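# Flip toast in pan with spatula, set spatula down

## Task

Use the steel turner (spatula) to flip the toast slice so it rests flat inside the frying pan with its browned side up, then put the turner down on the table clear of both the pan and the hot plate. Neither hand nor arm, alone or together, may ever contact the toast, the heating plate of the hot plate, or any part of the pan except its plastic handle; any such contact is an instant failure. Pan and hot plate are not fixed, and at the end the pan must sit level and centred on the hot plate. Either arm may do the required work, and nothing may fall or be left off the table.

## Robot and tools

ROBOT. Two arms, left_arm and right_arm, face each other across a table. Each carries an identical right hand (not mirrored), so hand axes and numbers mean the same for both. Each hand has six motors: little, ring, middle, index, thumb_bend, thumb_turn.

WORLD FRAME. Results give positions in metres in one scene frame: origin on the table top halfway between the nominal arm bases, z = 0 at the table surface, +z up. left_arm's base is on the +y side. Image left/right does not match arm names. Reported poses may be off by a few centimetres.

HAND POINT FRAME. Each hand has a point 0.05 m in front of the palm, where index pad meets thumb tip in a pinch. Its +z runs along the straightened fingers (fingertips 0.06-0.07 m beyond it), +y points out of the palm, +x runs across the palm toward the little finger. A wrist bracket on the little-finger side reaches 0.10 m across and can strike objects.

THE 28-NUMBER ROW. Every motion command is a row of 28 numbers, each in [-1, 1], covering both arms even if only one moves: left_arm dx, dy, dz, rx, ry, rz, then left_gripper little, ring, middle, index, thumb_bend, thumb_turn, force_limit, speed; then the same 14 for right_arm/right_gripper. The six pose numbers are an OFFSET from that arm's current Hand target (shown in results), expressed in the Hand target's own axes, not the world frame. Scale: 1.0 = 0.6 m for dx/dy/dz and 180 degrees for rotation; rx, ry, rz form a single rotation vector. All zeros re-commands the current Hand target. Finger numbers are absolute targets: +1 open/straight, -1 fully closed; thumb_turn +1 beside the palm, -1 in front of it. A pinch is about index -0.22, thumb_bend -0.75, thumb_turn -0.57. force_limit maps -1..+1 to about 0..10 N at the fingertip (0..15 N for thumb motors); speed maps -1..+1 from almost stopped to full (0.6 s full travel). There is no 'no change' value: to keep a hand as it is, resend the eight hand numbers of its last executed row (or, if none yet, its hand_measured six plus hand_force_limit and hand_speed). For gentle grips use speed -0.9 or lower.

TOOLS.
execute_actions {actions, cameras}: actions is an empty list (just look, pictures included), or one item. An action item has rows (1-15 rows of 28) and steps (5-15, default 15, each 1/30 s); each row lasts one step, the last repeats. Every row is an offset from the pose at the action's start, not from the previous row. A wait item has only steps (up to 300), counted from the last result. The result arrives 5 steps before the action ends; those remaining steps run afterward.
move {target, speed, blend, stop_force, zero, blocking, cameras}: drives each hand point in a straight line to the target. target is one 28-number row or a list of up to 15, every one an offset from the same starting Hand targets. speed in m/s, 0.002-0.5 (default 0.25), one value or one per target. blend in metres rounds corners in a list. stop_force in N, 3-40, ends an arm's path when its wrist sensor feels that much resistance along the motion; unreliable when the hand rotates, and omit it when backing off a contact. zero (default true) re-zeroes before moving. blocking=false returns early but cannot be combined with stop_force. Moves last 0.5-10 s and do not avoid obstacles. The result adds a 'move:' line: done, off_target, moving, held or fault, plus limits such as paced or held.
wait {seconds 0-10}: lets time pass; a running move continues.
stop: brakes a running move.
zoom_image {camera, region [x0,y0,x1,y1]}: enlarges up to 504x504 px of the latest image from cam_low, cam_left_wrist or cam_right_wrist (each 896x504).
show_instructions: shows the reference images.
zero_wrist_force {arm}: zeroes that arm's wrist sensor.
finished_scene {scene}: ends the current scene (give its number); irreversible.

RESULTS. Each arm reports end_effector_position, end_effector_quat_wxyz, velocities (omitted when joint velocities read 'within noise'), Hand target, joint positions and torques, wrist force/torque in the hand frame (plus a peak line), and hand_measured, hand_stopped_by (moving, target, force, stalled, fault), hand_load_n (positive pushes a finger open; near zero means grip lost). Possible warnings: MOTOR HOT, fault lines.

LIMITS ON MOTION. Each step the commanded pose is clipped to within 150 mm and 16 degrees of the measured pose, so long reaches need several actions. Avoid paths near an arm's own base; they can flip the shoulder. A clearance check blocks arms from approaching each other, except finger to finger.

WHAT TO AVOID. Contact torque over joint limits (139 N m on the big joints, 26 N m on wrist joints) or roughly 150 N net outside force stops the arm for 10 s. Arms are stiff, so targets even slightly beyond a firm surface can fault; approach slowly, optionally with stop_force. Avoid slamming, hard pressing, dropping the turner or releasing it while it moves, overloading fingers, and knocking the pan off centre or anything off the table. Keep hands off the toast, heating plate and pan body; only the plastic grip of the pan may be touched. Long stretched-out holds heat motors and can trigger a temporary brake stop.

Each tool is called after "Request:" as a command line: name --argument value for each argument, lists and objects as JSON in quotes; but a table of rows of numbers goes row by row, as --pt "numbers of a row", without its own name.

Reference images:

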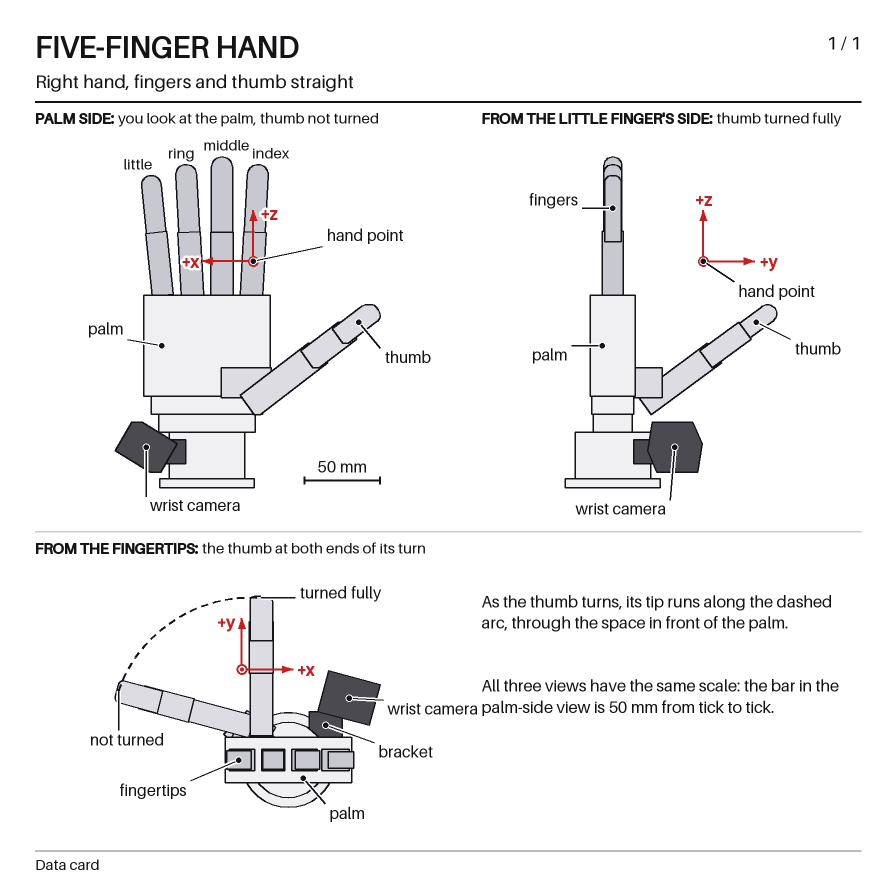

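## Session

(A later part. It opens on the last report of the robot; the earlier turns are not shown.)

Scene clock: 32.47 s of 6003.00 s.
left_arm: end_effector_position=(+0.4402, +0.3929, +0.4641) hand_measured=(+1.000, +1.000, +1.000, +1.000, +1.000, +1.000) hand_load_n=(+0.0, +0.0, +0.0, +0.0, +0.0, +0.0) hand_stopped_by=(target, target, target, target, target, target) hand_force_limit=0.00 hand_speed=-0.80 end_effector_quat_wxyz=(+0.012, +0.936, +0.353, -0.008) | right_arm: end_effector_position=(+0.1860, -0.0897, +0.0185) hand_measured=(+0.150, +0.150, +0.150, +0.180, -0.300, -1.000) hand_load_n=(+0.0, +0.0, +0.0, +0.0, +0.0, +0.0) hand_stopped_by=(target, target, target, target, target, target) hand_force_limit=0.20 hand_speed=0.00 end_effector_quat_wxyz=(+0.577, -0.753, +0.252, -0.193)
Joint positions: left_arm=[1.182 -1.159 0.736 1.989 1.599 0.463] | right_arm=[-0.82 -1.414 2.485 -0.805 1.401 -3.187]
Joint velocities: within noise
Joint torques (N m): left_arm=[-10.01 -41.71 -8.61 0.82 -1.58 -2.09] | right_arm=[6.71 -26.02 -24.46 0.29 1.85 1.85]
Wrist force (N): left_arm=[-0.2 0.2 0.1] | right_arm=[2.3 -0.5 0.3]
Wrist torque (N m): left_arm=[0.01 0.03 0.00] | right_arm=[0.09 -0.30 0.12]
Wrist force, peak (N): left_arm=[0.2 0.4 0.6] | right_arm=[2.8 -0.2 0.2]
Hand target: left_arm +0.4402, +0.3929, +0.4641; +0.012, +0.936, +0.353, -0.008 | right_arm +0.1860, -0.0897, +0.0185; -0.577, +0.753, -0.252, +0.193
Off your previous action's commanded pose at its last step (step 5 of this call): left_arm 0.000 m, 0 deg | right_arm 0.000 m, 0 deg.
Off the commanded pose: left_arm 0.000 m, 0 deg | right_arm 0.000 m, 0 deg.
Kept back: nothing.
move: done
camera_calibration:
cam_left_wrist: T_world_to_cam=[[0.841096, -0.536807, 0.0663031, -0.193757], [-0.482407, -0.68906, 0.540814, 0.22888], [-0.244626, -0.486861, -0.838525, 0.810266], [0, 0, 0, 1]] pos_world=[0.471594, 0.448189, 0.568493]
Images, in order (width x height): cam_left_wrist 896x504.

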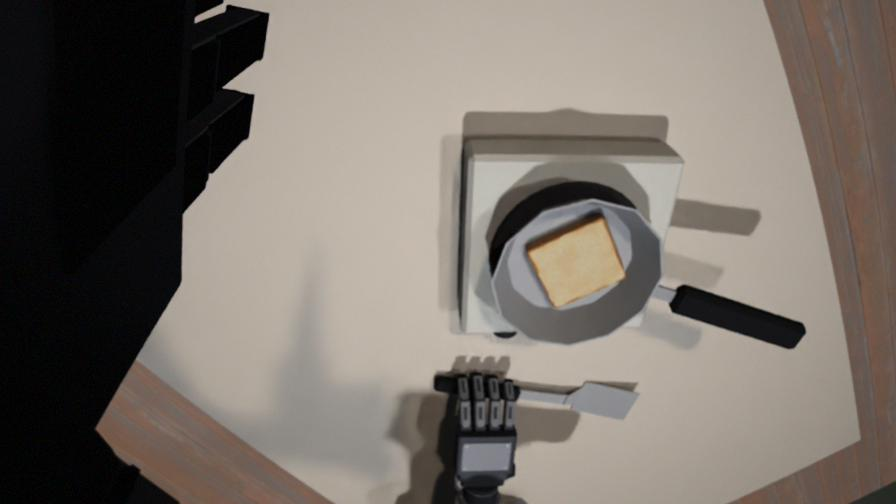

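Request:
move --target '[0,0,0,0,0,0,1,1,1,1,1,1,0,-0.8,0,0.0064,0.0017,0,0,0,0.15,0.15,0.15,0.18,-0.3,-1,0.2,0]' --speed 0.01 --stop_force 4 --cameras '[]'

Request:
execute_actions --actions '[{"rows":[[0,0,0,0,0,0,1,1,1,1,1,1,0,-0.8,0,0,0,0,0,0,-0.4,-0.4,-0.4,-0.4,-0.6,-1,-0.5,-0.8]],"steps":15}]'

Request:
execute_actions --actions '[{"steps":90}]' --cameras '["cam_left_wrist"]'

Scene clock: 34.53 s of 6003.00 s.
left_arm: end_effector_position=(+0.4402, +0.3929, +0.4641) hand_measured=(+1.000, +1.000, +1.000, +1.000, +1.000, +1.000) hand_load_n=(+0.5, +0.0, +0.0, +0.0, +0.0, +0.0) hand_stopped_by=(target, target, target, target, target, target) hand_force_limit=0.00 hand_speed=-0.80 end_effector_quat_wxyz=(+0.012, +0.936, +0.353, -0.008) | right_arm: end_effector_position=(+0.1860, -0.0897, +0.0149) hand_measured=(+0.150, +0.150, +0.150, +0.180, -0.302, -1.000) hand_load_n=(+0.0, +0.0, +0.0, +0.0, -2.0, -0.5) hand_stopped_by=(target, target, target, target, target, target) hand_force_limit=0.20 hand_speed=0.00 end_effector_quat_wxyz=(+0.577, -0.753, +0.252, -0.193)
Joint positions: left_arm=[1.182 -1.159 0.736 1.989 1.599 0.463] | right_arm=[-0.82 -1.401 2.488 -0.82 1.401 -3.187]
Joint velocities: within noise
Joint torques (N m): left_arm=[-9.82 -41.84 -9.34 0.88 -1.62 -2.11] | right_arm=[5.32 -25.45 -23.43 0.53 1.99 1.61]
Wrist force (N): left_arm=[-0.3 0.2 0.1] | right_arm=[2.0 -2.8 -1.0]
Wrist torque (N m): left_arm=[0.02 0.05 -0.01] | right_arm=[0.09 -0.25 0.08]
Wrist force, peak (N): left_arm=[-0.5 0.4 0.4] | right_arm=[2.0 -6.0 -5.0]
Hand target: left_arm +0.4402, +0.3929, +0.4641; +0.012, +0.936, +0.353, -0.008 | right_arm +0.1860, -0.0897, +0.0149; -0.577, +0.753, -0.252, +0.193
Off the commanded pose: left_arm 0.000 m, 0 deg | right_arm 0.000 m, 0 deg.
Kept back: nothing.
move: contact (right_arm)
No camera images: "cameras" was empty.

Scene clock: 34.87 s of 6003.00 s.
left_arm: end_effector_position=(+0.4402, +0.3929, +0.4641) hand_measured=(+1.000, +1.000, +1.000, +1.000, +1.000, +1.000) hand_load_n=(+0.0, +0.0, +0.0, +0.0, +0.0, +0.0) hand_stopped_by=(target, target, target, target, target, target) hand_force_limit=0.00 hand_speed=-0.80 end_effector_quat_wxyz=(+0.012, +0.936, +0.353, -0.008) | right_arm: end_effector_position=(+0.1860, -0.0897, +0.0149) hand_measured=(+0.074, +0.074, +0.074, +0.104, -0.346, -1.000) hand_load_n=(+0.0, +0.0, -0.5, +3.0, +2.0, +0.0) hand_stopped_by=(moving, moving, moving, force, moving, target) hand_force_limit=-0.50 hand_speed=-0.80 end_effector_quat_wxyz=(+0.577, -0.753, +0.252, -0.193)
Joint positions: left_arm=[1.182 -1.159 0.736 1.989 1.599 0.463] | right_arm=[-0.82 -1.401 2.488 -0.82 1.401 -3.187]
Joint velocities: within noise
Joint torques (N m): left_arm=[-10.03 -41.74 -9.28 0.89 -1.62 -2.09] | right_arm=[5.76 -25.2 -22.65 0.25 1.86 1.67]
Wrist force (N): left_arm=[-0.1 0.6 0.5] | right_arm=[2.2 -0.9 0.1]
Wrist torque (N m): left_arm=[0.05 -0.01 0.02] | right_arm=[0.13 -0.27 0.15]
Wrist force, peak (N): left_arm=[-0.1 0.6 0.5] | right_arm=[2.3 -3.3 -1.2]
Hand target: left_arm +0.4402, +0.3929, +0.4641; +0.012, +0.936, +0.353, -0.008 | right_arm +0.1860, -0.0897, +0.0149; -0.577, +0.753, -0.252, +0.193
Steps of this call (1-10: this action's first 10). Readings (end_effector_position of left_arm | right_arm; what the end effector reports):
1: (+0.4402, +0.3929, +0.4641) | (+0.1860, -0.0897, +0.0149) | left_arm hand_measured=(+1.000, +1.000, +1.000, +1.000, +1.000, +1.000) hand_load_n=(+0.0, +0.0, +0.0, +0.0, -0.5, +0.0) hand_stopped_by=(target, target, target, target, target, target) hand_force_limit=0.00 hand_speed=-0.80 | right_arm hand_measured=(+0.150, +0.150, +0.150, +0.180, -0.302, -1.000) hand_load_n=(+0.0, +0.0, +0.0, +0.0, -2.0, -0.5) hand_stopped_by=(moving, moving, moving, moving, moving, target) hand_force_limit=-0.50 hand_speed=-0.80
2: (+0.4402, +0.3929, +0.4641) | (+0.1860, -0.0897, +0.0149) | left_arm hand_measured=(+1.000, +1.000, +1.000, +1.000, +1.000, +1.000) hand_load_n=(+0.0, +0.0, +0.0, +0.0, +0.0, +0.0) hand_stopped_by=(target, target, target, target, target, target) hand_force_limit=0.00 hand_speed=-0.80 | right_arm hand_measured=(+0.150, +0.150, +0.150, +0.180, -0.302, -1.000) hand_load_n=(+0.0, +0.0, +0.0, +0.0, -2.0, -0.5) hand_stopped_by=(moving, moving, moving, moving, moving, target) hand_force_limit=-0.50 hand_speed=-0.80
4: (+0.4402, +0.3929, +0.4641) | (+0.1860, -0.0897, +0.0149) | left_arm hand_measured=(+1.000, +1.000, +1.000, +1.000, +1.000, +1.000) hand_load_n=(+0.0, +0.0, +0.0, +0.0, +0.0, +0.0) hand_stopped_by=(target, target, target, target, target, target) hand_force_limit=0.00 hand_speed=-0.80 | right_arm hand_measured=(+0.140, +0.140, +0.140, +0.170, -0.306, -1.000) hand_load_n=(+0.0, +0.0, +0.0, +0.0, -0.5, +0.0) hand_stopped_by=(moving, moving, moving, moving, moving, target) hand_force_limit=-0.50 hand_speed=-0.80
8: (+0.4402, +0.3929, +0.4641) | (+0.1860, -0.0897, +0.0149) | left_arm hand_measured=(+1.000, +1.000, +1.000, +1.000, +1.000, +1.000) hand_load_n=(+0.0, +0.0, +0.0, +0.0, +0.0, +0.0) hand_stopped_by=(target, target, target, target, target, target) hand_force_limit=0.00 hand_speed=-0.80 | right_arm hand_measured=(+0.096, +0.096, +0.096, +0.126, -0.334, -1.000) hand_load_n=(+0.0, +0.0, +0.0, +0.0, +0.0, +0.0) hand_stopped_by=(moving, moving, moving, moving, moving, target) hand_force_limit=-0.50 hand_speed=-0.80
10: the state above

Scene clock: 37.87 s of 6003.00 s.
left_arm: end_effector_position=(+0.4402, +0.3929, +0.4641) hand_measured=(+1.000, +1.000, +1.000, +1.000, +1.000, +1.000) hand_load_n=(+0.0, +0.0, +0.0, +0.0, +0.0, -0.5) hand_stopped_by=(target, target, target, target, target, target) hand_force_limit=0.00 hand_speed=-0.80 end_effector_quat_wxyz=(+0.012, +0.936, +0.353, -0.008) | right_arm: end_effector_position=(+0.1860, -0.0897, +0.0149) hand_measured=(-0.104, -0.014, +0.052, +0.104, -0.364, -1.000) hand_load_n=(+2.0, +0.0, +2.5, +4.0, +3.5, +2.0) hand_stopped_by=(force, force, force, force, force, target) hand_force_limit=-0.50 hand_speed=-0.80 end_effector_quat_wxyz=(+0.577, -0.753, +0.252, -0.193)
Joint positions: left_arm=[1.182 -1.159 0.736 1.989 1.599 0.463] | right_arm=[-0.82 -1.401 2.488 -0.82 1.401 -3.187]
Joint velocities: within noise
Joint torques (N m): left_arm=[-9.89 -41.56 -9.22 0.94 -1.53 -2.02] | right_arm=[5.72 -18.92 -8.35 -1.58 2.02 1.51]
Wrist force (N): left_arm=[-0.3 0.3 0.3] | right_arm=[2.0 -3.8 0.7]
Wrist torque (N m): left_arm=[0.01 0.02 0.00] | right_arm=[0.14 -0.25 0.07]
Wrist force, peak (N): left_arm=[-0.3 0.5 0.5] | right_arm=[2.1 -4.0 1.0]
Hand target: left_arm +0.4402, +0.3929, +0.4641; +0.012, +0.936, +0.353, -0.008 | right_arm +0.1860, -0.0897, +0.0149; -0.577, +0.753, -0.252, +0.193
Off the commanded pose: left_arm 0.000 m, 0 deg | right_arm 0.000 m, 0 deg.
Steps of this call (1-5: your previous action's last 5; 6-90: nothing new was sent). Readings (end_effector_position of left_arm | right_arm; what the end effector reports):
1: (+0.4402, +0.3929, +0.4641) | (+0.1860, -0.0897, +0.0149) | left_arm hand_measured=(+1.000, +1.000, +1.000, +1.000, +1.000, +1.000) hand_load_n=(+0.0, +0.0, +0.0, +0.0, +0.0, +0.0) hand_stopped_by=(target, target, target, target, target, target) hand_force_limit=0.00 hand_speed=-0.80 | right_arm hand_measured=(+0.062, +0.062, +0.062, +0.104, -0.352, -1.000) hand_load_n=(+0.0, +0.0, +0.5, +3.0, +3.0, +0.0) hand_stopped_by=(moving, moving, moving, force, moving, target) hand_force_limit=-0.50 hand_speed=-0.80
2: (+0.4402, +0.3929, +0.4641) | (+0.1860, -0.0897, +0.0149) | left_arm hand_measured=(+1.000, +1.000, +1.000, +1.000, +1.000, +1.000) hand_load_n=(+0.0, +0.0, +0.0, +0.0, +0.0, +0.0) hand_stopped_by=(target, target, target, target, target, target) hand_force_limit=0.00 hand_speed=-0.80 | right_arm hand_measured=(+0.052, +0.052, +0.052, +0.104, -0.360, -1.000) hand_load_n=(+0.0, +0.0, +3.0, +3.5, +3.5, +0.0) hand_stopped_by=(moving, moving, force, force, moving, target) hand_force_limit=-0.50 hand_speed=-0.80
4: (+0.4402, +0.3929, +0.4641) | (+0.1860, -0.0897, +0.0149) | left_arm hand_measured=(+1.000, +1.000, +1.000, +1.000, +1.000, +1.000) hand_load_n=(+0.5, +0.0, +0.0, +0.0, +0.0, +0.0) hand_stopped_by=(target, target, target, target, target, target) hand_force_limit=0.00 hand_speed=-0.80 | right_arm hand_measured=(+0.028, +0.028, +0.052, +0.104, -0.364, -1.000) hand_load_n=(+0.0, +0.0, +2.5, +3.0, +3.5, +0.0) hand_stopped_by=(moving, moving, force, force, force, target) hand_force_limit=-0.50 hand_speed=-0.80
8: (+0.4402, +0.3929, +0.4641) | (+0.1860, -0.0897, +0.0149) | left_arm hand_measured=(+1.000, +1.000, +1.000, +1.000, +1.000, +1.000) hand_load_n=(+0.0, +0.0, +0.0, +0.0, +0.0, +0.0) hand_stopped_by=(target, target, target, target, target, target) hand_force_limit=0.00 hand_speed=-0.80 | right_arm hand_measured=(-0.016, -0.014, +0.052, +0.104, -0.364, -1.000) hand_load_n=(+0.0, +4.0, +2.5, +1.0, +3.5, -1.0) hand_stopped_by=(moving, force, force, force, force, target) hand_force_limit=-0.50 hand_speed=-0.80
90: the state above
camera_calibration:
cam_left_wrist: T_world_to_cam=[[0.841096, -0.536807, 0.0663029, -0.193757], [-0.482407, -0.68906, 0.540814, 0.22888], [-0.244626, -0.486861, -0.838525, 0.810266], [0, 0, 0, 1]] pos_world=[0.471594, 0.448189, 0.568493]
Images, in order (width x height): cam_left_wrist 896x504.

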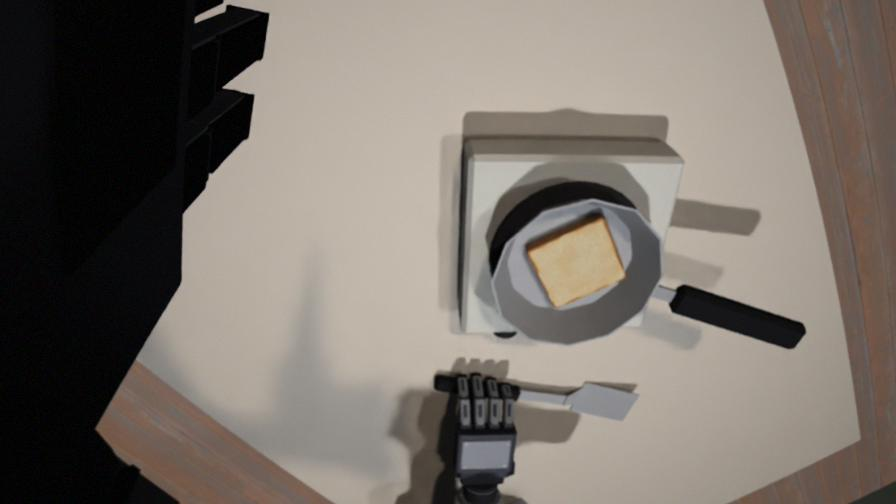

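Request:
execute_actions --actions '[{"rows":[[0,0,0,0,0,0,1,1,1,1,1,1,0,-0.8,0,-0.0048,-0.0013,0,0,0,-0.65,-0.65,-0.65,-0.65,-0.85,-1,0,-0.7]],"steps":15}]'

Request:
execute_actions --actions '[{"steps":30}]'

Request:
execute_actions --actions '[{"rows":[[0,0,0,0,0,0,1,1,1,1,1,1,0,-0.8,0,0,0,0,0,0,-0.8,-0.8,-0.8,-0.8,-0.95,-1,0.6,-0.7]],"steps":15}]'

Request:
execute_actions --actions '[{"steps":30}]'

Request:
execute_actions --actions '[{"rows":[[0,0,0,0,0,0,1,1,1,1,1,1,0,-0.8,0,0,0,0,0,0,-0.9,-0.9,-0.9,-0.9,-1,-1,1,-0.7]],"steps":15}]'

Request:
execute_actions --actions '[{"steps":30}]'

Scene clock: 38.53 s of 6003.00 s.
left_arm: end_effector_position=(+0.4402, +0.3929, +0.4641) hand_measured=(+1.000, +1.000, +1.000, +1.000, +1.000, +1.000) hand_load_n=(+0.0, +0.0, +0.0, +0.0, +0.0, +0.0) hand_stopped_by=(target, target, target, target, target, target) hand_force_limit=0.00 hand_speed=-0.80 end_effector_quat_wxyz=(+0.012, +0.936, +0.353, -0.008) | right_arm: end_effector_position=(+0.1860, -0.0897, +0.0179) hand_measured=(-0.166, -0.046, +0.022, +0.090, -0.360, -1.000) hand_load_n=(+7.5, +1.0, +6.0, +6.0, +14.5, +8.0) hand_stopped_by=(force, force, force, force, force, target) hand_force_limit=0.00 hand_speed=-0.70 end_effector_quat_wxyz=(+0.577, -0.753, +0.252, -0.193) end_effector_velocity=(+0.000, +0.001, -0.001) end_effector_angular_velocity=(+0.001, -0.003, +0.001)
Joint positions: left_arm=[1.182 -1.159 0.736 1.989 1.599 0.463] | right_arm=[-0.82 -1.411 2.486 -0.807 1.401 -3.187]
Joint velocities: left_arm=[within noise] | right_arm=[0.001 0.004 -0.001 -0.006 0 -0.001]
Joint torques (N m): left_arm=[-9.99 -41.17 -9.39 0.89 -1.59 -2.06] | right_arm=[4.97 -7.97 -19.05 -2.78 1.64 1.42]
Wrist force (N): left_arm=[-0.1 0.3 0.6] | right_arm=[2.4 0.7 0.8]
Wrist torque (N m): left_arm=[0.00 -0.01 0.01] | right_arm=[0.14 -0.36 0.25]
Wrist force, peak (N): left_arm=[0.0 0.7 0.4] | right_arm=[2.3 -3.8 0.4]
Hand target: left_arm +0.4402, +0.3929, +0.4641; +0.012, +0.936, +0.353, -0.008 | right_arm +0.1860, -0.0897, +0.0178; -0.577, +0.753, -0.252, +0.193
Steps of this call (1-10: nothing new was sent; 11-20: this action's first 10). Readings (end_effector_position of left_arm | right_arm; what the end effector reports):
11: (+0.4402, +0.3929, +0.4641) | (+0.1860, -0.0897, +0.0149) | left_arm hand_measured=(+1.000, +1.000, +1.000, +1.000, +1.000, +1.000) hand_load_n=(+0.0, +0.0, +0.0, +0.0, +0.0, +0.0) hand_stopped_by=(target, target, target, target, target, target) hand_force_limit=0.00 hand_speed=-0.80 | right_arm hand_measured=(-0.104, -0.014, +0.052, +0.104, -0.364, -1.000) hand_load_n=(+1.5, +0.5, +2.0, +4.5, +4.0, +2.0) hand_stopped_by=(moving, moving, moving, moving, moving, target) hand_force_limit=0.00 hand_speed=-0.70
12: (+0.4402, +0.3929, +0.4641) | (+0.1859, -0.0898, +0.0155) | left_arm hand_measured=(+1.000, +1.000, +1.000, +1.000, +1.000, +1.000) hand_load_n=(+0.0, +0.0, +0.0, +0.0, +0.0, +0.0) hand_stopped_by=(target, target, target, target, target, target) hand_force_limit=0.00 hand_speed=-0.80 | right_arm hand_measured=(-0.104, -0.014, +0.052, +0.104, -0.364, -1.000) hand_load_n=(+1.5, +0.5, +1.5, +4.0, +4.0, +2.0) hand_stopped_by=(moving, moving, moving, moving, moving, target) hand_force_limit=0.00 hand_speed=-0.70
14: (+0.4402, +0.3929, +0.4641) | (+0.1859, -0.0898, +0.0176) | left_arm hand_measured=(+1.000, +1.000, +1.000, +1.000, +1.000, +1.000) hand_load_n=(+0.0, +0.0, +0.0, +0.0, +0.0, +0.0) hand_stopped_by=(target, target, target, target, target, target) hand_force_limit=0.00 hand_speed=-0.80 | right_arm hand_measured=(-0.118, -0.030, +0.036, +0.090, -0.366, -1.000) hand_load_n=(+3.0, +2.5, +1.5, +6.0, +10.5, +2.5) hand_stopped_by=(moving, moving, moving, force, force, target) hand_force_limit=0.00 hand_speed=-0.70
18: (+0.4402, +0.3929, +0.4641) | (+0.1859, -0.0898, +0.0180) | left_arm hand_measured=(+1.000, +1.000, +1.000, +1.000, +1.000, +1.000) hand_load_n=(+0.0, +0.0, +0.0, +0.0, +0.0, +0.0) hand_stopped_by=(target, target, target, target, target, target) hand_force_limit=0.00 hand_speed=-0.80 | right_arm hand_measured=(-0.168, -0.046, +0.022, +0.090, -0.360, -1.000) hand_load_n=(+5.5, +0.5, +5.5, +7.5, +14.5, +9.0) hand_stopped_by=(force, force, force, force, force, target) hand_force_limit=0.00 hand_speed=-0.70
20: the state above

Scene clock: 39.53 s of 6003.00 s.
left_arm: end_effector_position=(+0.4402, +0.3929, +0.4641) hand_measured=(+1.000, +1.000, +1.000, +1.000, +1.000, +1.000) hand_load_n=(+0.0, +0.0, +0.0, +0.0, +0.0, +0.0) hand_stopped_by=(target, target, target, target, target, target) hand_force_limit=0.00 hand_speed=-0.80 end_effector_quat_wxyz=(+0.012, +0.936, +0.353, -0.008) | right_arm: end_effector_position=(+0.1860, -0.0897, +0.0179) hand_measured=(-0.166, -0.046, +0.022, +0.090, -0.360, -1.000) hand_load_n=(+7.0, +0.5, +6.0, +6.5, +14.5, +8.0) hand_stopped_by=(force, force, force, force, force, target) hand_force_limit=0.00 hand_speed=-0.70 end_effector_quat_wxyz=(+0.577, -0.753, +0.252, -0.193)
Joint positions: left_arm=[1.182 -1.159 0.736 1.989 1.599 0.463] | right_arm=[-0.82 -1.411 2.486 -0.807 1.401 -3.187]
Joint velocities: within noise
Joint torques (N m): left_arm=[-10.18 -41.49 -9.8 0.96 -1.48 -2.05] | right_arm=[0.84 -6.84 -7.1 -0.11 0.3 0.23]
Wrist force (N): left_arm=[0.0 0.1 0.5] | right_arm=[2.2 0.6 0.7]
Wrist torque (N m): left_arm=[-0.03 -0.01 0.01] | right_arm=[0.12 -0.32 0.22]
Wrist force, peak (N): left_arm=[-0.3 0.6 0.6] | right_arm=[2.4 0.9 0.6]
Hand target: left_arm +0.4402, +0.3929, +0.4641; +0.012, +0.936, +0.353, -0.008 | right_arm +0.1860, -0.0897, +0.0178; -0.577, +0.753, -0.252, +0.193
Off the commanded pose: left_arm 0.000 m, 0 deg | right_arm 0.000 m, 0 deg.
Steps of this call (1-5: your previous action's last 5; 6-30: nothing new was sent). Readings (end_effector_position of left_arm | right_arm; what the end effector reports):
1: (+0.4402, +0.3929, +0.4641) | (+0.1860, -0.0897, +0.0179) | left_arm hand_measured=(+1.000, +1.000, +1.000, +1.000, +1.000, +1.000) hand_load_n=(+0.0, +0.0, +0.0, +0.0, +0.0, +0.0) hand_stopped_by=(target, target, target, target, target, target) hand_force_limit=0.00 hand_speed=-0.80 | right_arm hand_measured=(-0.166, -0.046, +0.022, +0.090, -0.360, -1.000) hand_load_n=(+7.0, +1.0, +5.5, +6.5, +14.5, +8.0) hand_stopped_by=(force, force, force, force, force, target) hand_force_limit=0.00 hand_speed=-0.70
2: (+0.4402, +0.3929, +0.4641) | (+0.1860, -0.0897, +0.0179) | left_arm hand_measured=(+1.000, +1.000, +1.000, +1.000, +1.000, +1.000) hand_load_n=(+0.0, +0.0, +0.0, +0.0, -0.5, +0.0) hand_stopped_by=(target, target, target, target, target, target) hand_force_limit=0.00 hand_speed=-0.80 | right_arm hand_measured=(-0.166, -0.046, +0.022, +0.090, -0.360, -1.000) hand_load_n=(+6.5, +1.0, +5.5, +6.5, +15.0, +8.0) hand_stopped_by=(force, force, force, force, force, target) hand_force_limit=0.00 hand_speed=-0.70
4: (+0.4402, +0.3929, +0.4641) | (+0.1860, -0.0897, +0.0179) | left_arm hand_measured=(+1.000, +1.000, +1.000, +1.000, +1.000, +1.000) hand_load_n=(+0.0, +0.0, +0.0, +0.0, +0.0, +0.0) hand_stopped_by=(target, target, target, target, target, target) hand_force_limit=0.00 hand_speed=-0.80 | right_arm hand_measured=(-0.166, -0.046, +0.022, +0.090, -0.360, -1.000) hand_load_n=(+7.0, +0.5, +5.5, +6.5, +14.5, +8.0) hand_stopped_by=(force, force, force, force, force, target) hand_force_limit=0.00 hand_speed=-0.70
8: (+0.4402, +0.3929, +0.4641) | (+0.1860, -0.0897, +0.0179) | left_arm hand_measured=(+1.000, +1.000, +1.000, +1.000, +1.000, +1.000) hand_load_n=(+0.0, +0.0, +0.0, +0.0, +0.0, +0.0) hand_stopped_by=(target, target, target, target, target, target) hand_force_limit=0.00 hand_speed=-0.80 | right_arm hand_measured=(-0.166, -0.046, +0.022, +0.090, -0.360, -1.000) hand_load_n=(+7.0, +1.0, +6.0, +6.5, +14.5, +8.0) hand_stopped_by=(force, force, force, force, force, target) hand_force_limit=0.00 hand_speed=-0.70
30: the state above

Scene clock: 39.87 s of 6003.00 s.
left_arm: end_effector_position=(+0.4402, +0.3929, +0.4641) hand_measured=(+1.000, +1.000, +1.000, +1.000, +1.000, +1.000) hand_load_n=(+0.0, +0.5, +0.0, +0.0, +0.0, +0.0) hand_stopped_by=(target, target, target, target, target, target) hand_force_limit=0.00 hand_speed=-0.80 end_effector_quat_wxyz=(+0.012, +0.936, +0.353, -0.008) | right_arm: end_effector_position=(+0.1860, -0.0897, +0.0179) hand_measured=(-0.198, -0.090, +0.008, +0.076, -0.356, -1.000) hand_load_n=(+4.5, +13.0, +6.5, +9.5, +23.0, +12.0) hand_stopped_by=(force, force, force, force, force, target) hand_force_limit=0.60 hand_speed=-0.70 end_effector_quat_wxyz=(+0.577, -0.753, +0.252, -0.193)
Joint positions: left_arm=[1.182 -1.159 0.736 1.989 1.599 0.463] | right_arm=[-0.82 -1.411 2.486 -0.807 1.401 -3.187]
Joint velocities: within noise
Joint torques (N m): left_arm=[-10.37 -41.59 -9.87 0.94 -1.48 -2.11] | right_arm=[0.56 -7.41 -2.94 -0.04 -0.07 -0.44]
Wrist force (N): left_arm=[-0.1 0.3 0.2] | right_arm=[2.2 -0.1 0.2]
Wrist torque (N m): left_arm=[0.02 0.00 0.01] | right_arm=[0.10 -0.28 0.09]
Wrist force, peak (N): left_arm=[-0.3 0.5 0.4] | right_arm=[2.5 0.6 0.7]
Hand target: left_arm +0.4402, +0.3929, +0.4641; +0.012, +0.936, +0.353, -0.008 | right_arm +0.1860, -0.0897, +0.0178; -0.577, +0.753, -0.252, +0.193
Steps of this call (1-10: this action's first 10). Readings (end_effector_position of left_arm | right_arm; what the end effector reports):
1: (+0.4402, +0.3929, +0.4641) | (+0.1860, -0.0897, +0.0179) | left_arm hand_measured=(+1.000, +1.000, +1.000, +1.000, +1.000, +1.000) hand_load_n=(+0.0, +0.0, +0.0, +0.0, -0.5, +0.0) hand_stopped_by=(target, target, target, target, target, target) hand_force_limit=0.00 hand_speed=-0.80 | right_arm hand_measured=(-0.166, -0.046, +0.022, +0.090, -0.360, -1.000) hand_load_n=(+6.5, +0.5, +5.5, +6.5, +15.0, +8.0) hand_stopped_by=(moving, moving, moving, moving, force, target) hand_force_limit=0.60 hand_speed=-0.70
2: (+0.4402, +0.3929, +0.4641) | (+0.1860, -0.0897, +0.0179) | left_arm hand_measured=(+1.000, +1.000, +1.000, +1.000, +1.000, +1.000) hand_load_n=(+0.5, +0.0, +0.0, +0.0, -0.5, +0.0) hand_stopped_by=(target, target, target, target, target, target) hand_force_limit=0.00 hand_speed=-0.80 | right_arm hand_measured=(-0.166, -0.046, +0.022, +0.090, -0.360, -1.000) hand_load_n=(+7.0, +1.0, +5.5, +6.5, +14.5, +8.0) hand_stopped_by=(moving, moving, moving, moving, force, target) hand_force_limit=0.60 hand_speed=-0.70
4: (+0.4402, +0.3929, +0.4641) | (+0.1860, -0.0897, +0.0179) | left_arm hand_measured=(+1.000, +1.000, +1.000, +1.000, +1.000, +1.000) hand_load_n=(+0.0, +0.5, +0.0, +0.0, +0.0, +0.0) hand_stopped_by=(target, target, target, target, target, target) hand_force_limit=0.00 hand_speed=-0.80 | right_arm hand_measured=(-0.182, -0.060, +0.008, +0.076, -0.358, -1.000) hand_load_n=(+7.5, +2.5, +9.5, +9.0, +20.5, +8.5) hand_stopped_by=(moving, moving, force, force, force, target) hand_force_limit=0.60 hand_speed=-0.70
8: (+0.4402, +0.3929, +0.4641) | (+0.1860, -0.0897, +0.0179) | left_arm hand_measured=(+1.000, +1.000, +1.000, +1.000, +1.000, +1.000) hand_load_n=(+0.0, +0.0, +0.0, +0.0, +0.0, +0.0) hand_stopped_by=(target, target, target, target, target, target) hand_force_limit=0.00 hand_speed=-0.80 | right_arm hand_measured=(-0.198, -0.090, +0.008, +0.076, -0.356, -1.000) hand_load_n=(+4.5, +12.5, +6.0, +9.5, +23.0, +12.0) hand_stopped_by=(force, force, force, force, force, target) hand_force_limit=0.60 hand_speed=-0.70
10: the state above

Scene clock: 40.87 s of 6003.00 s.
left_arm: end_effector_position=(+0.4402, +0.3929, +0.4641) hand_measured=(+1.000, +1.000, +1.000, +1.000, +1.000, +1.000) hand_load_n=(+0.0, +0.0, +0.0, +0.0, +0.0, -0.5) hand_stopped_by=(target, target, target, target, target, target) hand_force_limit=0.00 hand_speed=-0.80 end_effector_quat_wxyz=(+0.012, +0.936, +0.353, -0.008) | right_arm: end_effector_position=(+0.1860, -0.0897, +0.0178) hand_measured=(-0.198, -0.090, +0.008, +0.076, -0.356, -1.000) hand_load_n=(+4.5, +12.5, +6.0, +9.0, +23.0, +12.0) hand_stopped_by=(force, force, force, force, force, target) hand_force_limit=0.60 hand_speed=-0.70 end_effector_quat_wxyz=(+0.577, -0.753, +0.252, -0.193)
Joint positions: left_arm=[1.182 -1.159 0.736 1.989 1.599 0.463] | right_arm=[-0.82 -1.411 2.486 -0.807 1.401 -3.187]
Joint velocities: within noise
Joint torques (N m): left_arm=[-9.86 -41.6 -9.49 0.98 -1.5 -2.08] | right_arm=[-2.3 -7.22 3.01 0 -1.19 -1.63]
Wrist force (N): left_arm=[-0.1 0.6 0.4] | right_arm=[2.1 -0.3 0.7]
Wrist torque (N m): left_arm=[0.06 0.01 0.01] | right_arm=[0.05 -0.30 0.07]
Wrist force, peak (N): left_arm=[-0.2 0.1 0.7] | right_arm=[2.5 -0.2 0.6]
Hand target: left_arm +0.4402, +0.3929, +0.4641; +0.012, +0.936, +0.353, -0.008 | right_arm +0.1860, -0.0897, +0.0178; -0.577, +0.753, -0.252, +0.193
Off the commanded pose: left_arm 0.000 m, 0 deg | right_arm 0.000 m, 0 deg.
Steps of this call (1-5: your previous action's last 5; 6-30: nothing new was sent). Readings (end_effector_position of left_arm | right_arm; what the end effector reports):
1: (+0.4402, +0.3929, +0.4641) | (+0.1860, -0.0897, +0.0179) | left_arm hand_measured=(+1.000, +1.000, +1.000, +1.000, +1.000, +1.000) hand_load_n=(+0.0, +0.0, -0.5, +0.0, -0.5, +0.0) hand_stopped_by=(target, target, target, target, target, target) hand_force_limit=0.00 hand_speed=-0.80 | right_arm hand_measured=(-0.198, -0.090, +0.008, +0.076, -0.356, -1.000) hand_load_n=(+4.5, +12.5, +6.5, +9.0, +23.0, +12.0) hand_stopped_by=(force, force, force, force, force, target) hand_force_limit=0.60 hand_speed=-0.70
2: (+0.4402, +0.3929, +0.4641) | (+0.1860, -0.0897, +0.0179) | left_arm hand_measured=(+1.000, +1.000, +1.000, +1.000, +1.000, +1.000) hand_load_n=(+0.0, +0.0, +0.0, +0.0, +0.0, +0.0) hand_stopped_by=(target, target, target, target, target, target) hand_force_limit=0.00 hand_speed=-0.80 | right_arm hand_measured=(-0.198, -0.090, +0.008, +0.076, -0.356, -1.000) hand_load_n=(+4.5, +13.0, +6.5, +9.0, +23.0, +12.0) hand_stopped_by=(force, force, force, force, force, target) hand_force_limit=0.60 hand_speed=-0.70
4: (+0.4402, +0.3929, +0.4641) | (+0.1860, -0.0897, +0.0179) | left_arm hand_measured=(+1.000, +1.000, +1.000, +1.000, +1.000, +1.000) hand_load_n=(+0.0, +0.0, +0.0, +0.0, +0.0, +0.0) hand_stopped_by=(target, target, target, target, target, target) hand_force_limit=0.00 hand_speed=-0.80 | right_arm hand_measured=(-0.198, -0.090, +0.008, +0.076, -0.356, -1.000) hand_load_n=(+4.0, +13.0, +6.5, +9.0, +23.0, +12.0) hand_stopped_by=(force, force, force, force, force, target) hand_force_limit=0.60 hand_speed=-0.70
8: (+0.4402, +0.3929, +0.4641) | (+0.1860, -0.0897, +0.0179) | left_arm hand_measured=(+1.000, +1.000, +1.000, +1.000, +1.000, +1.000) hand_load_n=(+0.0, +0.0, +0.0, +0.0, +0.0, +0.0) hand_stopped_by=(target, target, target, target, target, target) hand_force_limit=0.00 hand_speed=-0.80 | right_arm hand_measured=(-0.198, -0.090, +0.008, +0.076, -0.356, -1.000) hand_load_n=(+4.5, +12.5, +6.0, +9.0, +23.0, +11.5) hand_stopped_by=(force, force, force, force, force, target) hand_force_limit=0.60 hand_speed=-0.70
30: the state above

Scene clock: 41.20 s of 6003.00 s.
left_arm: end_effector_position=(+0.4402, +0.3929, +0.4641) hand_measured=(+1.000, +1.000, +1.000, +1.000, +1.000, +1.000) hand_load_n=(+0.0, +0.0, +0.0, +0.0, +0.0, +0.0) hand_stopped_by=(target, target, target, target, target, target) hand_force_limit=0.00 hand_speed=-0.80 end_effector_quat_wxyz=(+0.012, +0.936, +0.353, -0.008) | right_arm: end_effector_position=(+0.1860, -0.0897, +0.0178) hand_measured=(-0.226, -0.090, -0.004, +0.064, -0.354, -1.000) hand_load_n=(+9.0, +6.0, +10.0, +13.5, +28.0, +13.5) hand_stopped_by=(force, force, force, force, force, target) hand_force_limit=1.00 hand_speed=-0.70 end_effector_quat_wxyz=(+0.577, -0.753, +0.252, -0.193)
Joint positions: left_arm=[1.182 -1.159 0.736 1.989 1.599 0.463] | right_arm=[-0.82 -1.411 2.486 -0.807 1.401 -3.187]
Joint velocities: within noise
Joint torques (N m): left_arm=[-9.64 -41.63 -9.23 0.97 -1.52 -2.09] | right_arm=[-3.2 -7.13 3.28 -0.05 -1.67 -1.71]
Wrist force (N): left_arm=[0.0 0.4 0.2] | right_arm=[2.2 -0.5 0.5]
Wrist torque (N m): left_arm=[0.03 0.01 0.02] | right_arm=[0.04 -0.27 0.04]
Wrist force, peak (N): left_arm=[-0.2 0.2 0.7] | right_arm=[2.4 -1.0 0.8]
Hand target: left_arm +0.4402, +0.3929, +0.4641; +0.012, +0.936, +0.353, -0.008 | right_arm +0.1860, -0.0897, +0.0178; -0.577, +0.753, -0.252, +0.193
Steps of this call (1-10: this action's first 10). Readings (end_effector_position of left_arm | right_arm; what the end effector reports):
1: (+0.4402, +0.3929, +0.4641) | (+0.1860, -0.0897, +0.0178) | left_arm hand_measured=(+1.000, +1.000, +1.000, +1.000, +1.000, +1.000) hand_load_n=(+0.0, +0.0, +0.0, +0.0, +0.0, +0.0) hand_stopped_by=(target, target, target, target, target, target) hand_force_limit=0.00 hand_speed=-0.80 | right_arm hand_measured=(-0.198, -0.090, +0.008, +0.076, -0.356, -1.000) hand_load_n=(+4.5, +13.0, +6.5, +9.0, +23.0, +12.0) hand_stopped_by=(moving, force, moving, moving, force, target) hand_force_limit=1.00 hand_speed=-0.70
2: (+0.4402, +0.3929, +0.4641) | (+0.1860, -0.0897, +0.0178) | left_arm hand_measured=(+1.000, +1.000, +1.000, +1.000, +1.000, +1.000) hand_load_n=(+0.0, +0.0, +0.0, +0.0, +0.0, +0.0) hand_stopped_by=(target, target, target, target, target, target) hand_force_limit=0.00 hand_speed=-0.80 | right_arm hand_measured=(-0.198, -0.090, +0.008, +0.076, -0.356, -1.000) hand_load_n=(+4.5, +12.5, +6.0, +9.0, +23.0, +12.0) hand_stopped_by=(moving, force, moving, moving, force, target) hand_force_limit=1.00 hand_speed=-0.70
4: (+0.4402, +0.3929, +0.4641) | (+0.1860, -0.0897, +0.0178) | left_arm hand_measured=(+1.000, +1.000, +1.000, +1.000, +1.000, +1.000) hand_load_n=(+0.0, +0.0, +0.0, +0.0, +0.0, +0.0) hand_stopped_by=(target, target, target, target, target, target) hand_force_limit=0.00 hand_speed=-0.80 | right_arm hand_measured=(-0.212, -0.090, -0.004, +0.062, -0.354, -1.000) hand_load_n=(+6.5, +8.5, +11.0, +13.0, +27.5, +12.0) hand_stopped_by=(moving, force, force, force, force, target) hand_force_limit=1.00 hand_speed=-0.70
8: (+0.4402, +0.3929, +0.4641) | (+0.1860, -0.0897, +0.0178) | left_arm hand_measured=(+1.000, +1.000, +1.000, +1.000, +1.000, +1.000) hand_load_n=(+0.0, +0.0, +0.0, +0.0, +0.0, +0.0) hand_stopped_by=(target, target, target, target, target, target) hand_force_limit=0.00 hand_speed=-0.80 | right_arm hand_measured=(-0.226, -0.090, -0.004, +0.064, -0.354, -1.000) hand_load_n=(+9.0, +6.0, +10.0, +14.0, +28.0, +13.5) hand_stopped_by=(force, force, force, force, force, target) hand_force_limit=1.00 hand_speed=-0.70
10: the state above

Scene clock: 42.20 s of 6003.00 s.
left_arm: end_effector_position=(+0.4402, +0.3929, +0.4641) hand_measured=(+1.000, +1.000, +1.000, +1.000, +1.000, +1.000) hand_load_n=(+0.0, +0.0, +0.0, +0.0, +0.0, +0.0) hand_stopped_by=(target, target, target, target, target, target) hand_force_limit=0.00 hand_speed=-0.80 end_effector_quat_wxyz=(+0.012, +0.936, +0.353, -0.008) | right_arm: end_effector_position=(+0.1860, -0.0897, +0.0178) hand_measured=(-0.226, -0.090, -0.004, +0.064, -0.354, -1.000) hand_load_n=(+9.0, +6.5, +10.0, +13.5, +28.0, +13.5) hand_stopped_by=(force, force, force, force, force, target) hand_force_limit=1.00 hand_speed=-0.70 end_effector_quat_wxyz=(+0.577, -0.753, +0.252, -0.193)
Joint positions: left_arm=[1.182 -1.159 0.736 1.989 1.599 0.463] | right_arm=[-0.82 -1.411 2.486 -0.807 1.401 -3.187]
Joint velocities: within noise
Joint torques (N m): left_arm=[-9.16 -41.29 -9.74 1.02 -1.44 -2.07] | right_arm=[-5.68 -6.97 2.2 0.01 -1.44 -1.6]
Wrist force (N): left_arm=[0.0 0.3 0.3] | right_arm=[1.9 -0.5 0.6]
Wrist torque (N m): left_arm=[0.02 -0.01 0.02] | right_arm=[0.05 -0.23 0.02]
Wrist force, peak (N): left_arm=[-0.3 0.5 0.5] | right_arm=[2.4 -0.5 0.0]
Hand target: left_arm +0.4402, +0.3929, +0.4641; +0.012, +0.936, +0.353, -0.008 | right_arm +0.1860, -0.0897, +0.0178; -0.577, +0.753, -0.252, +0.193
Off the commanded pose: left_arm 0.000 m, 0 deg | right_arm 0.000 m, 0 deg.
Steps of this call (1-5: your previous action's last 5; 6-30: nothing new was sent). Readings (end_effector_position of left_arm | right_arm; what the end effector reports):
1: (+0.4402, +0.3929, +0.4641) | (+0.1860, -0.0897, +0.0178) | left_arm hand_measured=(+1.000, +1.000, +1.000, +1.000, +1.000, +1.000) hand_load_n=(+0.0, +0.0, +0.0, +0.0, +0.0, +0.0) hand_stopped_by=(target, target, target, target, target, target) hand_force_limit=0.00 hand_speed=-0.80 | right_arm hand_measured=(-0.226, -0.090, -0.004, +0.064, -0.354, -1.000) hand_load_n=(+9.0, +6.0, +10.0, +13.5, +28.0, +13.5) hand_stopped_by=(force, force, force, force, force, target) hand_force_limit=1.00 hand_speed=-0.70
2: (+0.4402, +0.3929, +0.4641) | (+0.1860, -0.0897, +0.0178) | left_arm hand_measured=(+1.000, +1.000, +1.000, +1.000, +1.000, +1.000) hand_load_n=(+0.0, +0.0, +0.0, +0.0, +0.0, -0.5) hand_stopped_by=(target, target, target, target, target, target) hand_force_limit=0.00 hand_speed=-0.80 | right_arm hand_measured=(-0.226, -0.090, -0.004, +0.064, -0.354, -1.000) hand_load_n=(+9.0, +6.5, +10.0, +13.5, +28.0, +13.5) hand_stopped_by=(force, force, force, force, force, target) hand_force_limit=1.00 hand_speed=-0.70
4: (+0.4402, +0.3929, +0.4641) | (+0.1860, -0.0897, +0.0178) | left_arm hand_measured=(+1.000, +1.000, +1.000, +1.000, +1.000, +1.000) hand_load_n=(+0.0, +0.0, +0.0, -0.5, +0.0, +0.0) hand_stopped_by=(target, target, target, target, target, target) hand_force_limit=0.00 hand_speed=-0.80 | right_arm hand_measured=(-0.226, -0.090, -0.004, +0.064, -0.354, -1.000) hand_load_n=(+9.5, +6.0, +10.0, +14.0, +28.5, +13.5) hand_stopped_by=(force, force, force, force, force, target) hand_force_limit=1.00 hand_speed=-0.70
8: (+0.4402, +0.3929, +0.4641) | (+0.1860, -0.0897, +0.0178) | left_arm hand_measured=(+1.000, +1.000, +1.000, +1.000, +1.000, +1.000) hand_load_n=(+0.0, +0.0, +0.0, +0.0, +0.0, +0.0) hand_stopped_by=(target, target, target, target, target, target) hand_force_limit=0.00 hand_speed=-0.80 | right_arm hand_measured=(-0.226, -0.090, -0.004, +0.064, -0.354, -1.000) hand_load_n=(+9.0, +6.0, +10.0, +14.0, +28.0, +13.5) hand_stopped_by=(force, force, force, force, force, target) hand_force_limit=1.00 hand_speed=-0.70
30: the state above

Request:
move --pt "0 0 0 0 0 0 1 1 1 1 1 1 0 -0.8 0 -0.161 -0.043 0 0 0 -0.9 -0.9 -0.9 -0.9 -1 -1 1 -0.7" --pt "0 0 0 0 0 0 1 1 1 1 1 1 0 -0.8 0.115 -0.699 -0.162 -0.092 -0.2606 0.4108 -0.9 -0.9 -0.9 -0.9 -1 -1 1 -0.7" --speed 0.2 --blend 0.03

Scene clock: 49.03 s of 6003.00 s.
left_arm: end_effector_position=(+0.4402, +0.3929, +0.4641) hand_measured=(+1.000, +1.000, +1.000, +1.000, +1.000, +1.000) hand_load_n=(+0.0, +0.0, +0.0, +0.0, +0.0, +0.0) hand_stopped_by=(target, target, target, target, target, target) hand_force_limit=0.00 hand_speed=-0.80 end_effector_quat_wxyz=(+0.012, +0.936, +0.353, -0.008) | right_arm: end_effector_position=(+0.2505, -0.1196, +0.4481) hand_measured=(-0.226, -0.090, -0.004, +0.064, -0.354, -1.000) hand_load_n=(+9.5, +6.5, +9.5, +12.5, +29.5, +13.0) hand_stopped_by=(force, force, force, force, force, target) hand_force_limit=1.00 hand_speed=-0.70 end_effector_quat_wxyz=(+0.500, -0.557, +0.439, +0.498) end_effector_velocity=(+0.000, +0.001, -0.004) end_effector_angular_velocity=(+0.000, -0.004, -0.017)
Joint positions: left_arm=[1.182 -1.159 0.736 1.989 1.599 0.463] | right_arm=[-1.435 -1.554 1.723 0.12 0.018 -1.979]
Joint velocities: left_arm=[within noise] | right_arm=[-0.001 -0.065 0.057 -0.231 0.016 0.235]
Joint torques (N m): left_arm=[-10.13 -41.4 -9.6 1.13 -1.44 -1.92] | right_arm=[-6.3 -30.35 -7.03 -1.45 1.4 3.18]
Wrist force (N): left_arm=[-0.2 0.6 0.4] | right_arm=[3.4 0.4 0.3]
Wrist torque (N m): left_arm=[0.06 0.01 0.01] | right_arm=[0.12 -0.34 0.18]
Wrist force, peak (N): left_arm=[-0.4 0.4 0.8] | right_arm=[2.2 3.8 1.3]
Hand target: left_arm +0.4402, +0.3929, +0.4641; +0.012, +0.936, +0.353, -0.008 | right_arm +0.2505, -0.1193, +0.4480; -0.518, +0.536, -0.430, -0.509
Off the commanded pose: left_arm 0.000 m, 0 deg | right_arm 0.000 m, 4 deg.
Kept back: nothing.
move: off_target (right_arm)
camera_calibration:
cam_left_wrist: T_world_to_cam=[[0.841096, -0.536807, 0.0663031, -0.193757], [-0.482407, -0.68906, 0.540814, 0.22888], [-0.244626, -0.486861, -0.838525, 0.810266], [0, 0, 0, 1]] pos_world=[0.471594, 0.448189, 0.568493]
cam_right_wrist: T_world_to_cam=[[-0.942204, -0.07859, -0.325691, 0.378118], [-0.232941, -0.545038, 0.805402, -0.36811], [-0.24081, 0.83472, 0.49523, 0.057147], [0, 0, 0, 1]] pos_world=[0.284278, -0.218619, 0.391325]

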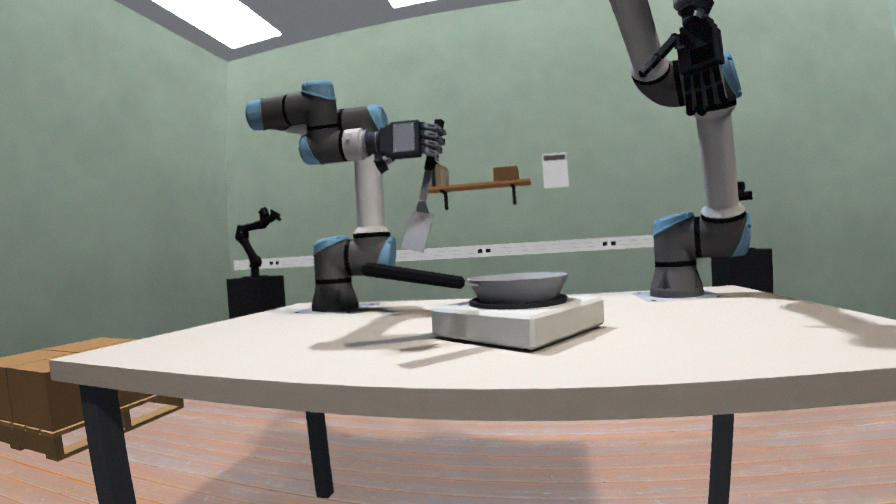

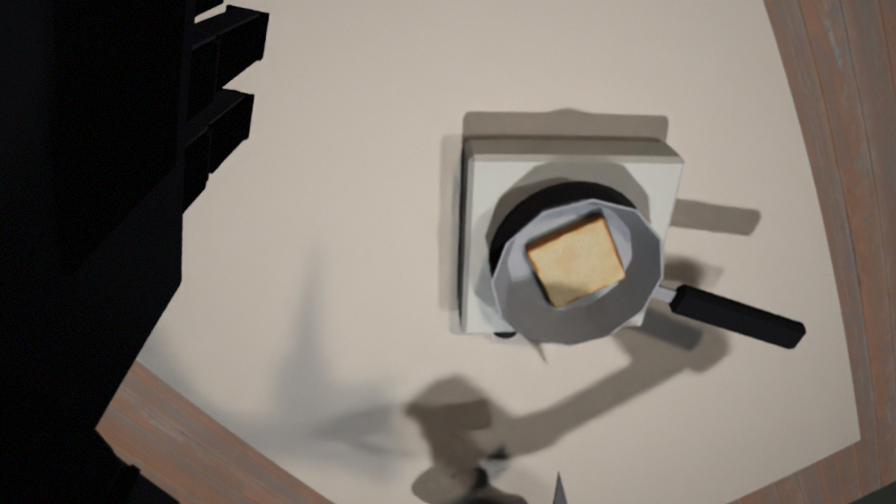

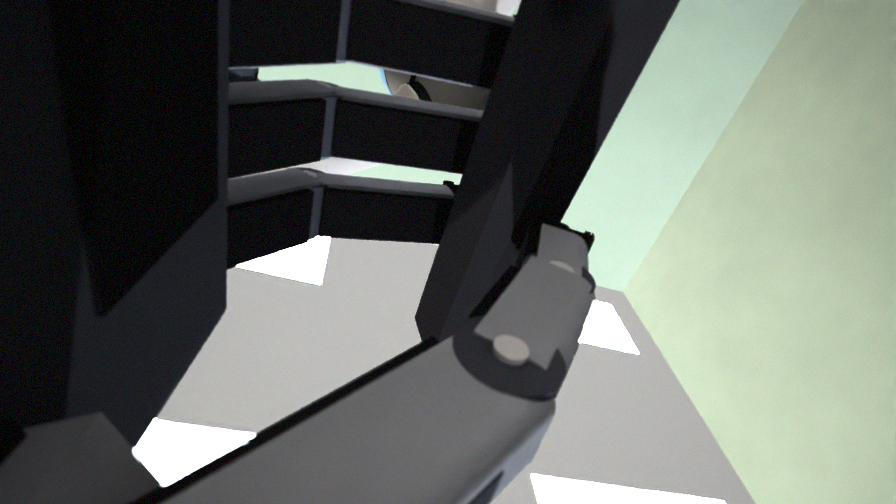

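Request:
zoom_image --camera "cam_low" --region '[340, 100, 500, 270]'

Scaled by 2.965.

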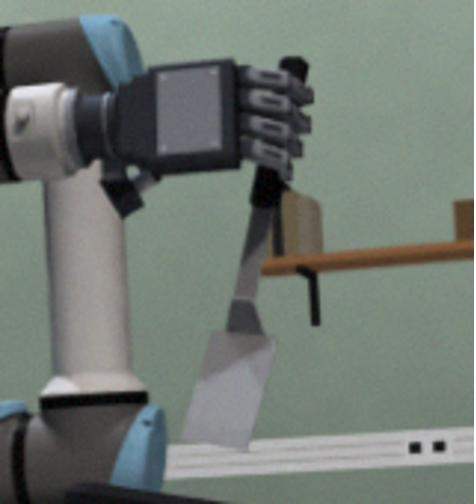

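Request:
move --target '[0,0,0,0,0,0,1,1,1,1,1,1,0,-0.8,0.0508,-0.4775,0.2705,0.0624,-0.0509,0.029,-0.9,-0.9,-0.9,-0.9,-1,-1,1,-0.7]' --speed 0.2

Request:
zoom_image --camera "cam_left_wrist" --region '[440, 130, 740, 370]'

Request:
zoom_image --camera "cam_low" --region '[400, 80, 620, 360]'

Scene clock: 52.17 s of 6003.00 s.
left_arm: end_effector_position=(+0.4402, +0.3929, +0.4641) hand_measured=(+1.000, +1.000, +1.000, +1.000, +1.000, +1.000) hand_load_n=(+0.0, +0.0, +0.0, +0.0, +0.0, +0.0) hand_stopped_by=(target, target, target, target, target, target) hand_force_limit=0.00 hand_speed=-0.80 end_effector_quat_wxyz=(+0.012, +0.936, +0.353, -0.008) | right_arm: end_effector_position=(+0.5208, +0.0706, +0.4606) hand_measured=(-0.226, -0.090, -0.004, +0.064, -0.354, -1.000) hand_load_n=(+8.5, +6.0, +9.5, +13.0, +29.5, +13.0) hand_stopped_by=(force, force, force, force, force, target) hand_force_limit=1.00 hand_speed=-0.70 end_effector_quat_wxyz=(+0.577, -0.420, +0.459, +0.529)
Joint positions: left_arm=[1.182 -1.159 0.736 1.989 1.599 0.463] | right_arm=[-1.184 -1.008 1.159 -0.622 0.52 -1.154]
Joint velocities: within noise
Joint torques (N m): left_arm=[-9.45 -41.27 -9.36 1.21 -1.35 -1.95] | right_arm=[-6.11 -39.67 -16.34 -3.42 0.15 -0.71]
Wrist force (N): left_arm=[-0.2 0.4 0.3] | right_arm=[3.1 0.1 -0.2]
Wrist torque (N m): left_arm=[0.03 0.02 0.00] | right_arm=[0.10 -0.25 0.15]
Wrist force, peak (N): left_arm=[0.2 0.4 0.8] | right_arm=[3.6 -1.4 1.0]
Hand target: left_arm +0.4402, +0.3929, +0.4641; +0.012, +0.936, +0.353, -0.008 | right_arm +0.5209, +0.0706, +0.4606; +0.577, -0.420, +0.459, +0.529
Off the commanded pose: left_arm 0.000 m, 0 deg | right_arm 0.000 m, 0 deg.
Kept back: nothing.
move: done
camera_calibration:
cam_left_wrist: T_world_to_cam=[[0.841096, -0.536807, 0.0663029, -0.193757], [-0.482407, -0.68906, 0.540814, 0.22888], [-0.244626, -0.486861, -0.838525, 0.810266], [0, 0, 0, 1]] pos_world=[0.471594, 0.448189, 0.568493]
cam_right_wrist: T_world_to_cam=[[-0.966388, 0.16456, -0.197523, 0.588164], [-0.256408, -0.672845, 0.693927, -0.138959], [-0.0187097, 0.721249, 0.692424, -0.241157], [0, 0, 0, 1]] pos_world=[0.528252, -0.0163517, 0.379586]

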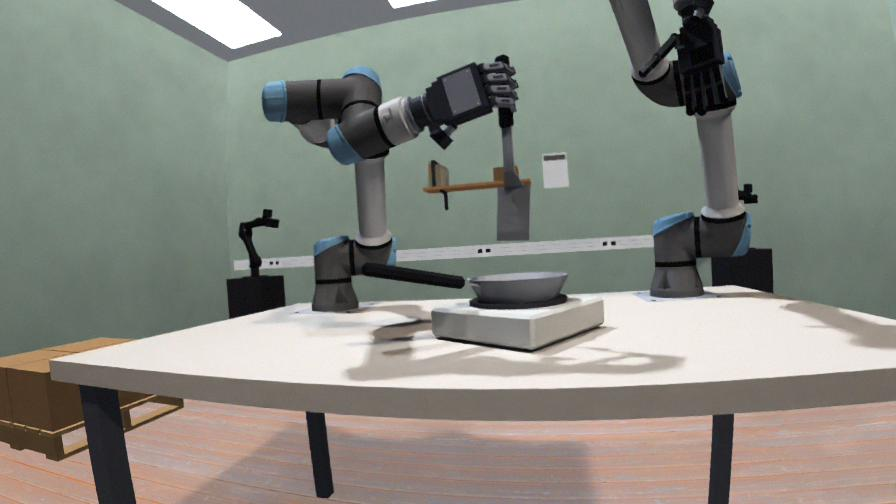

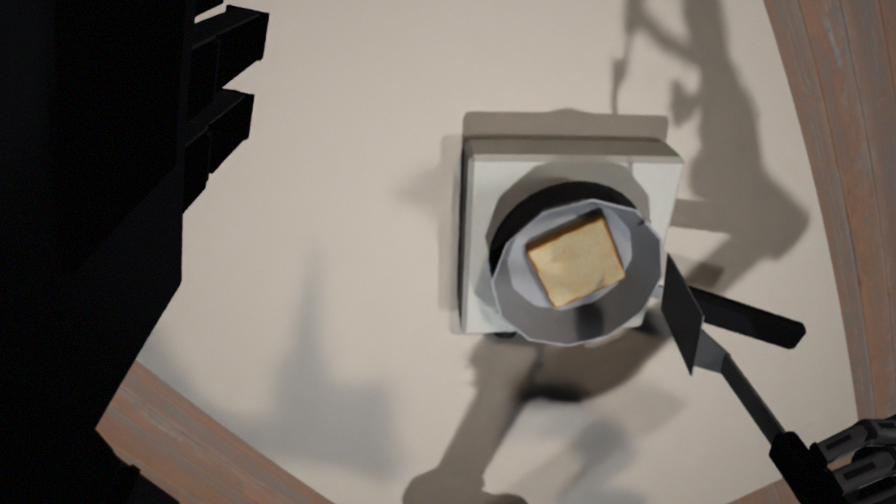

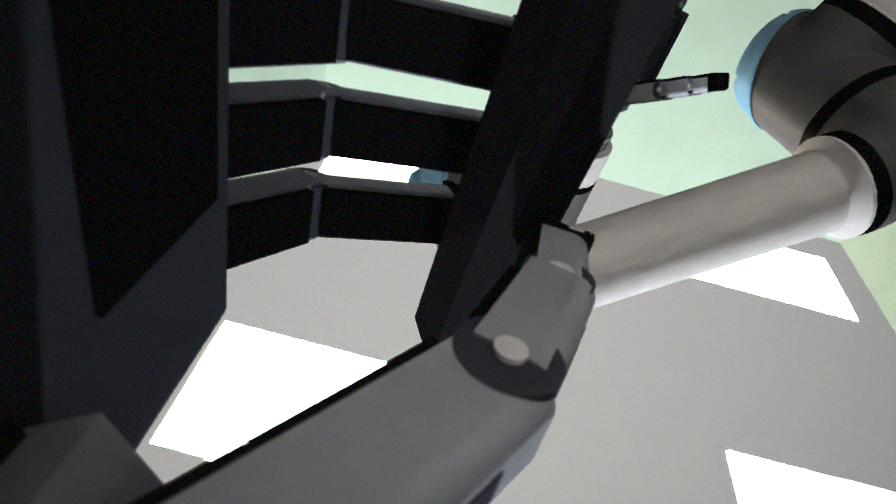

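Scaled by 1.680.

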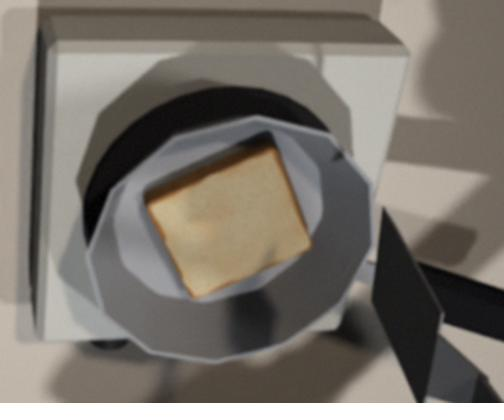

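Scaled by 1.800.

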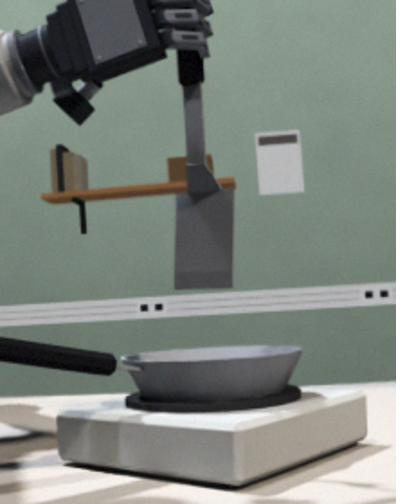

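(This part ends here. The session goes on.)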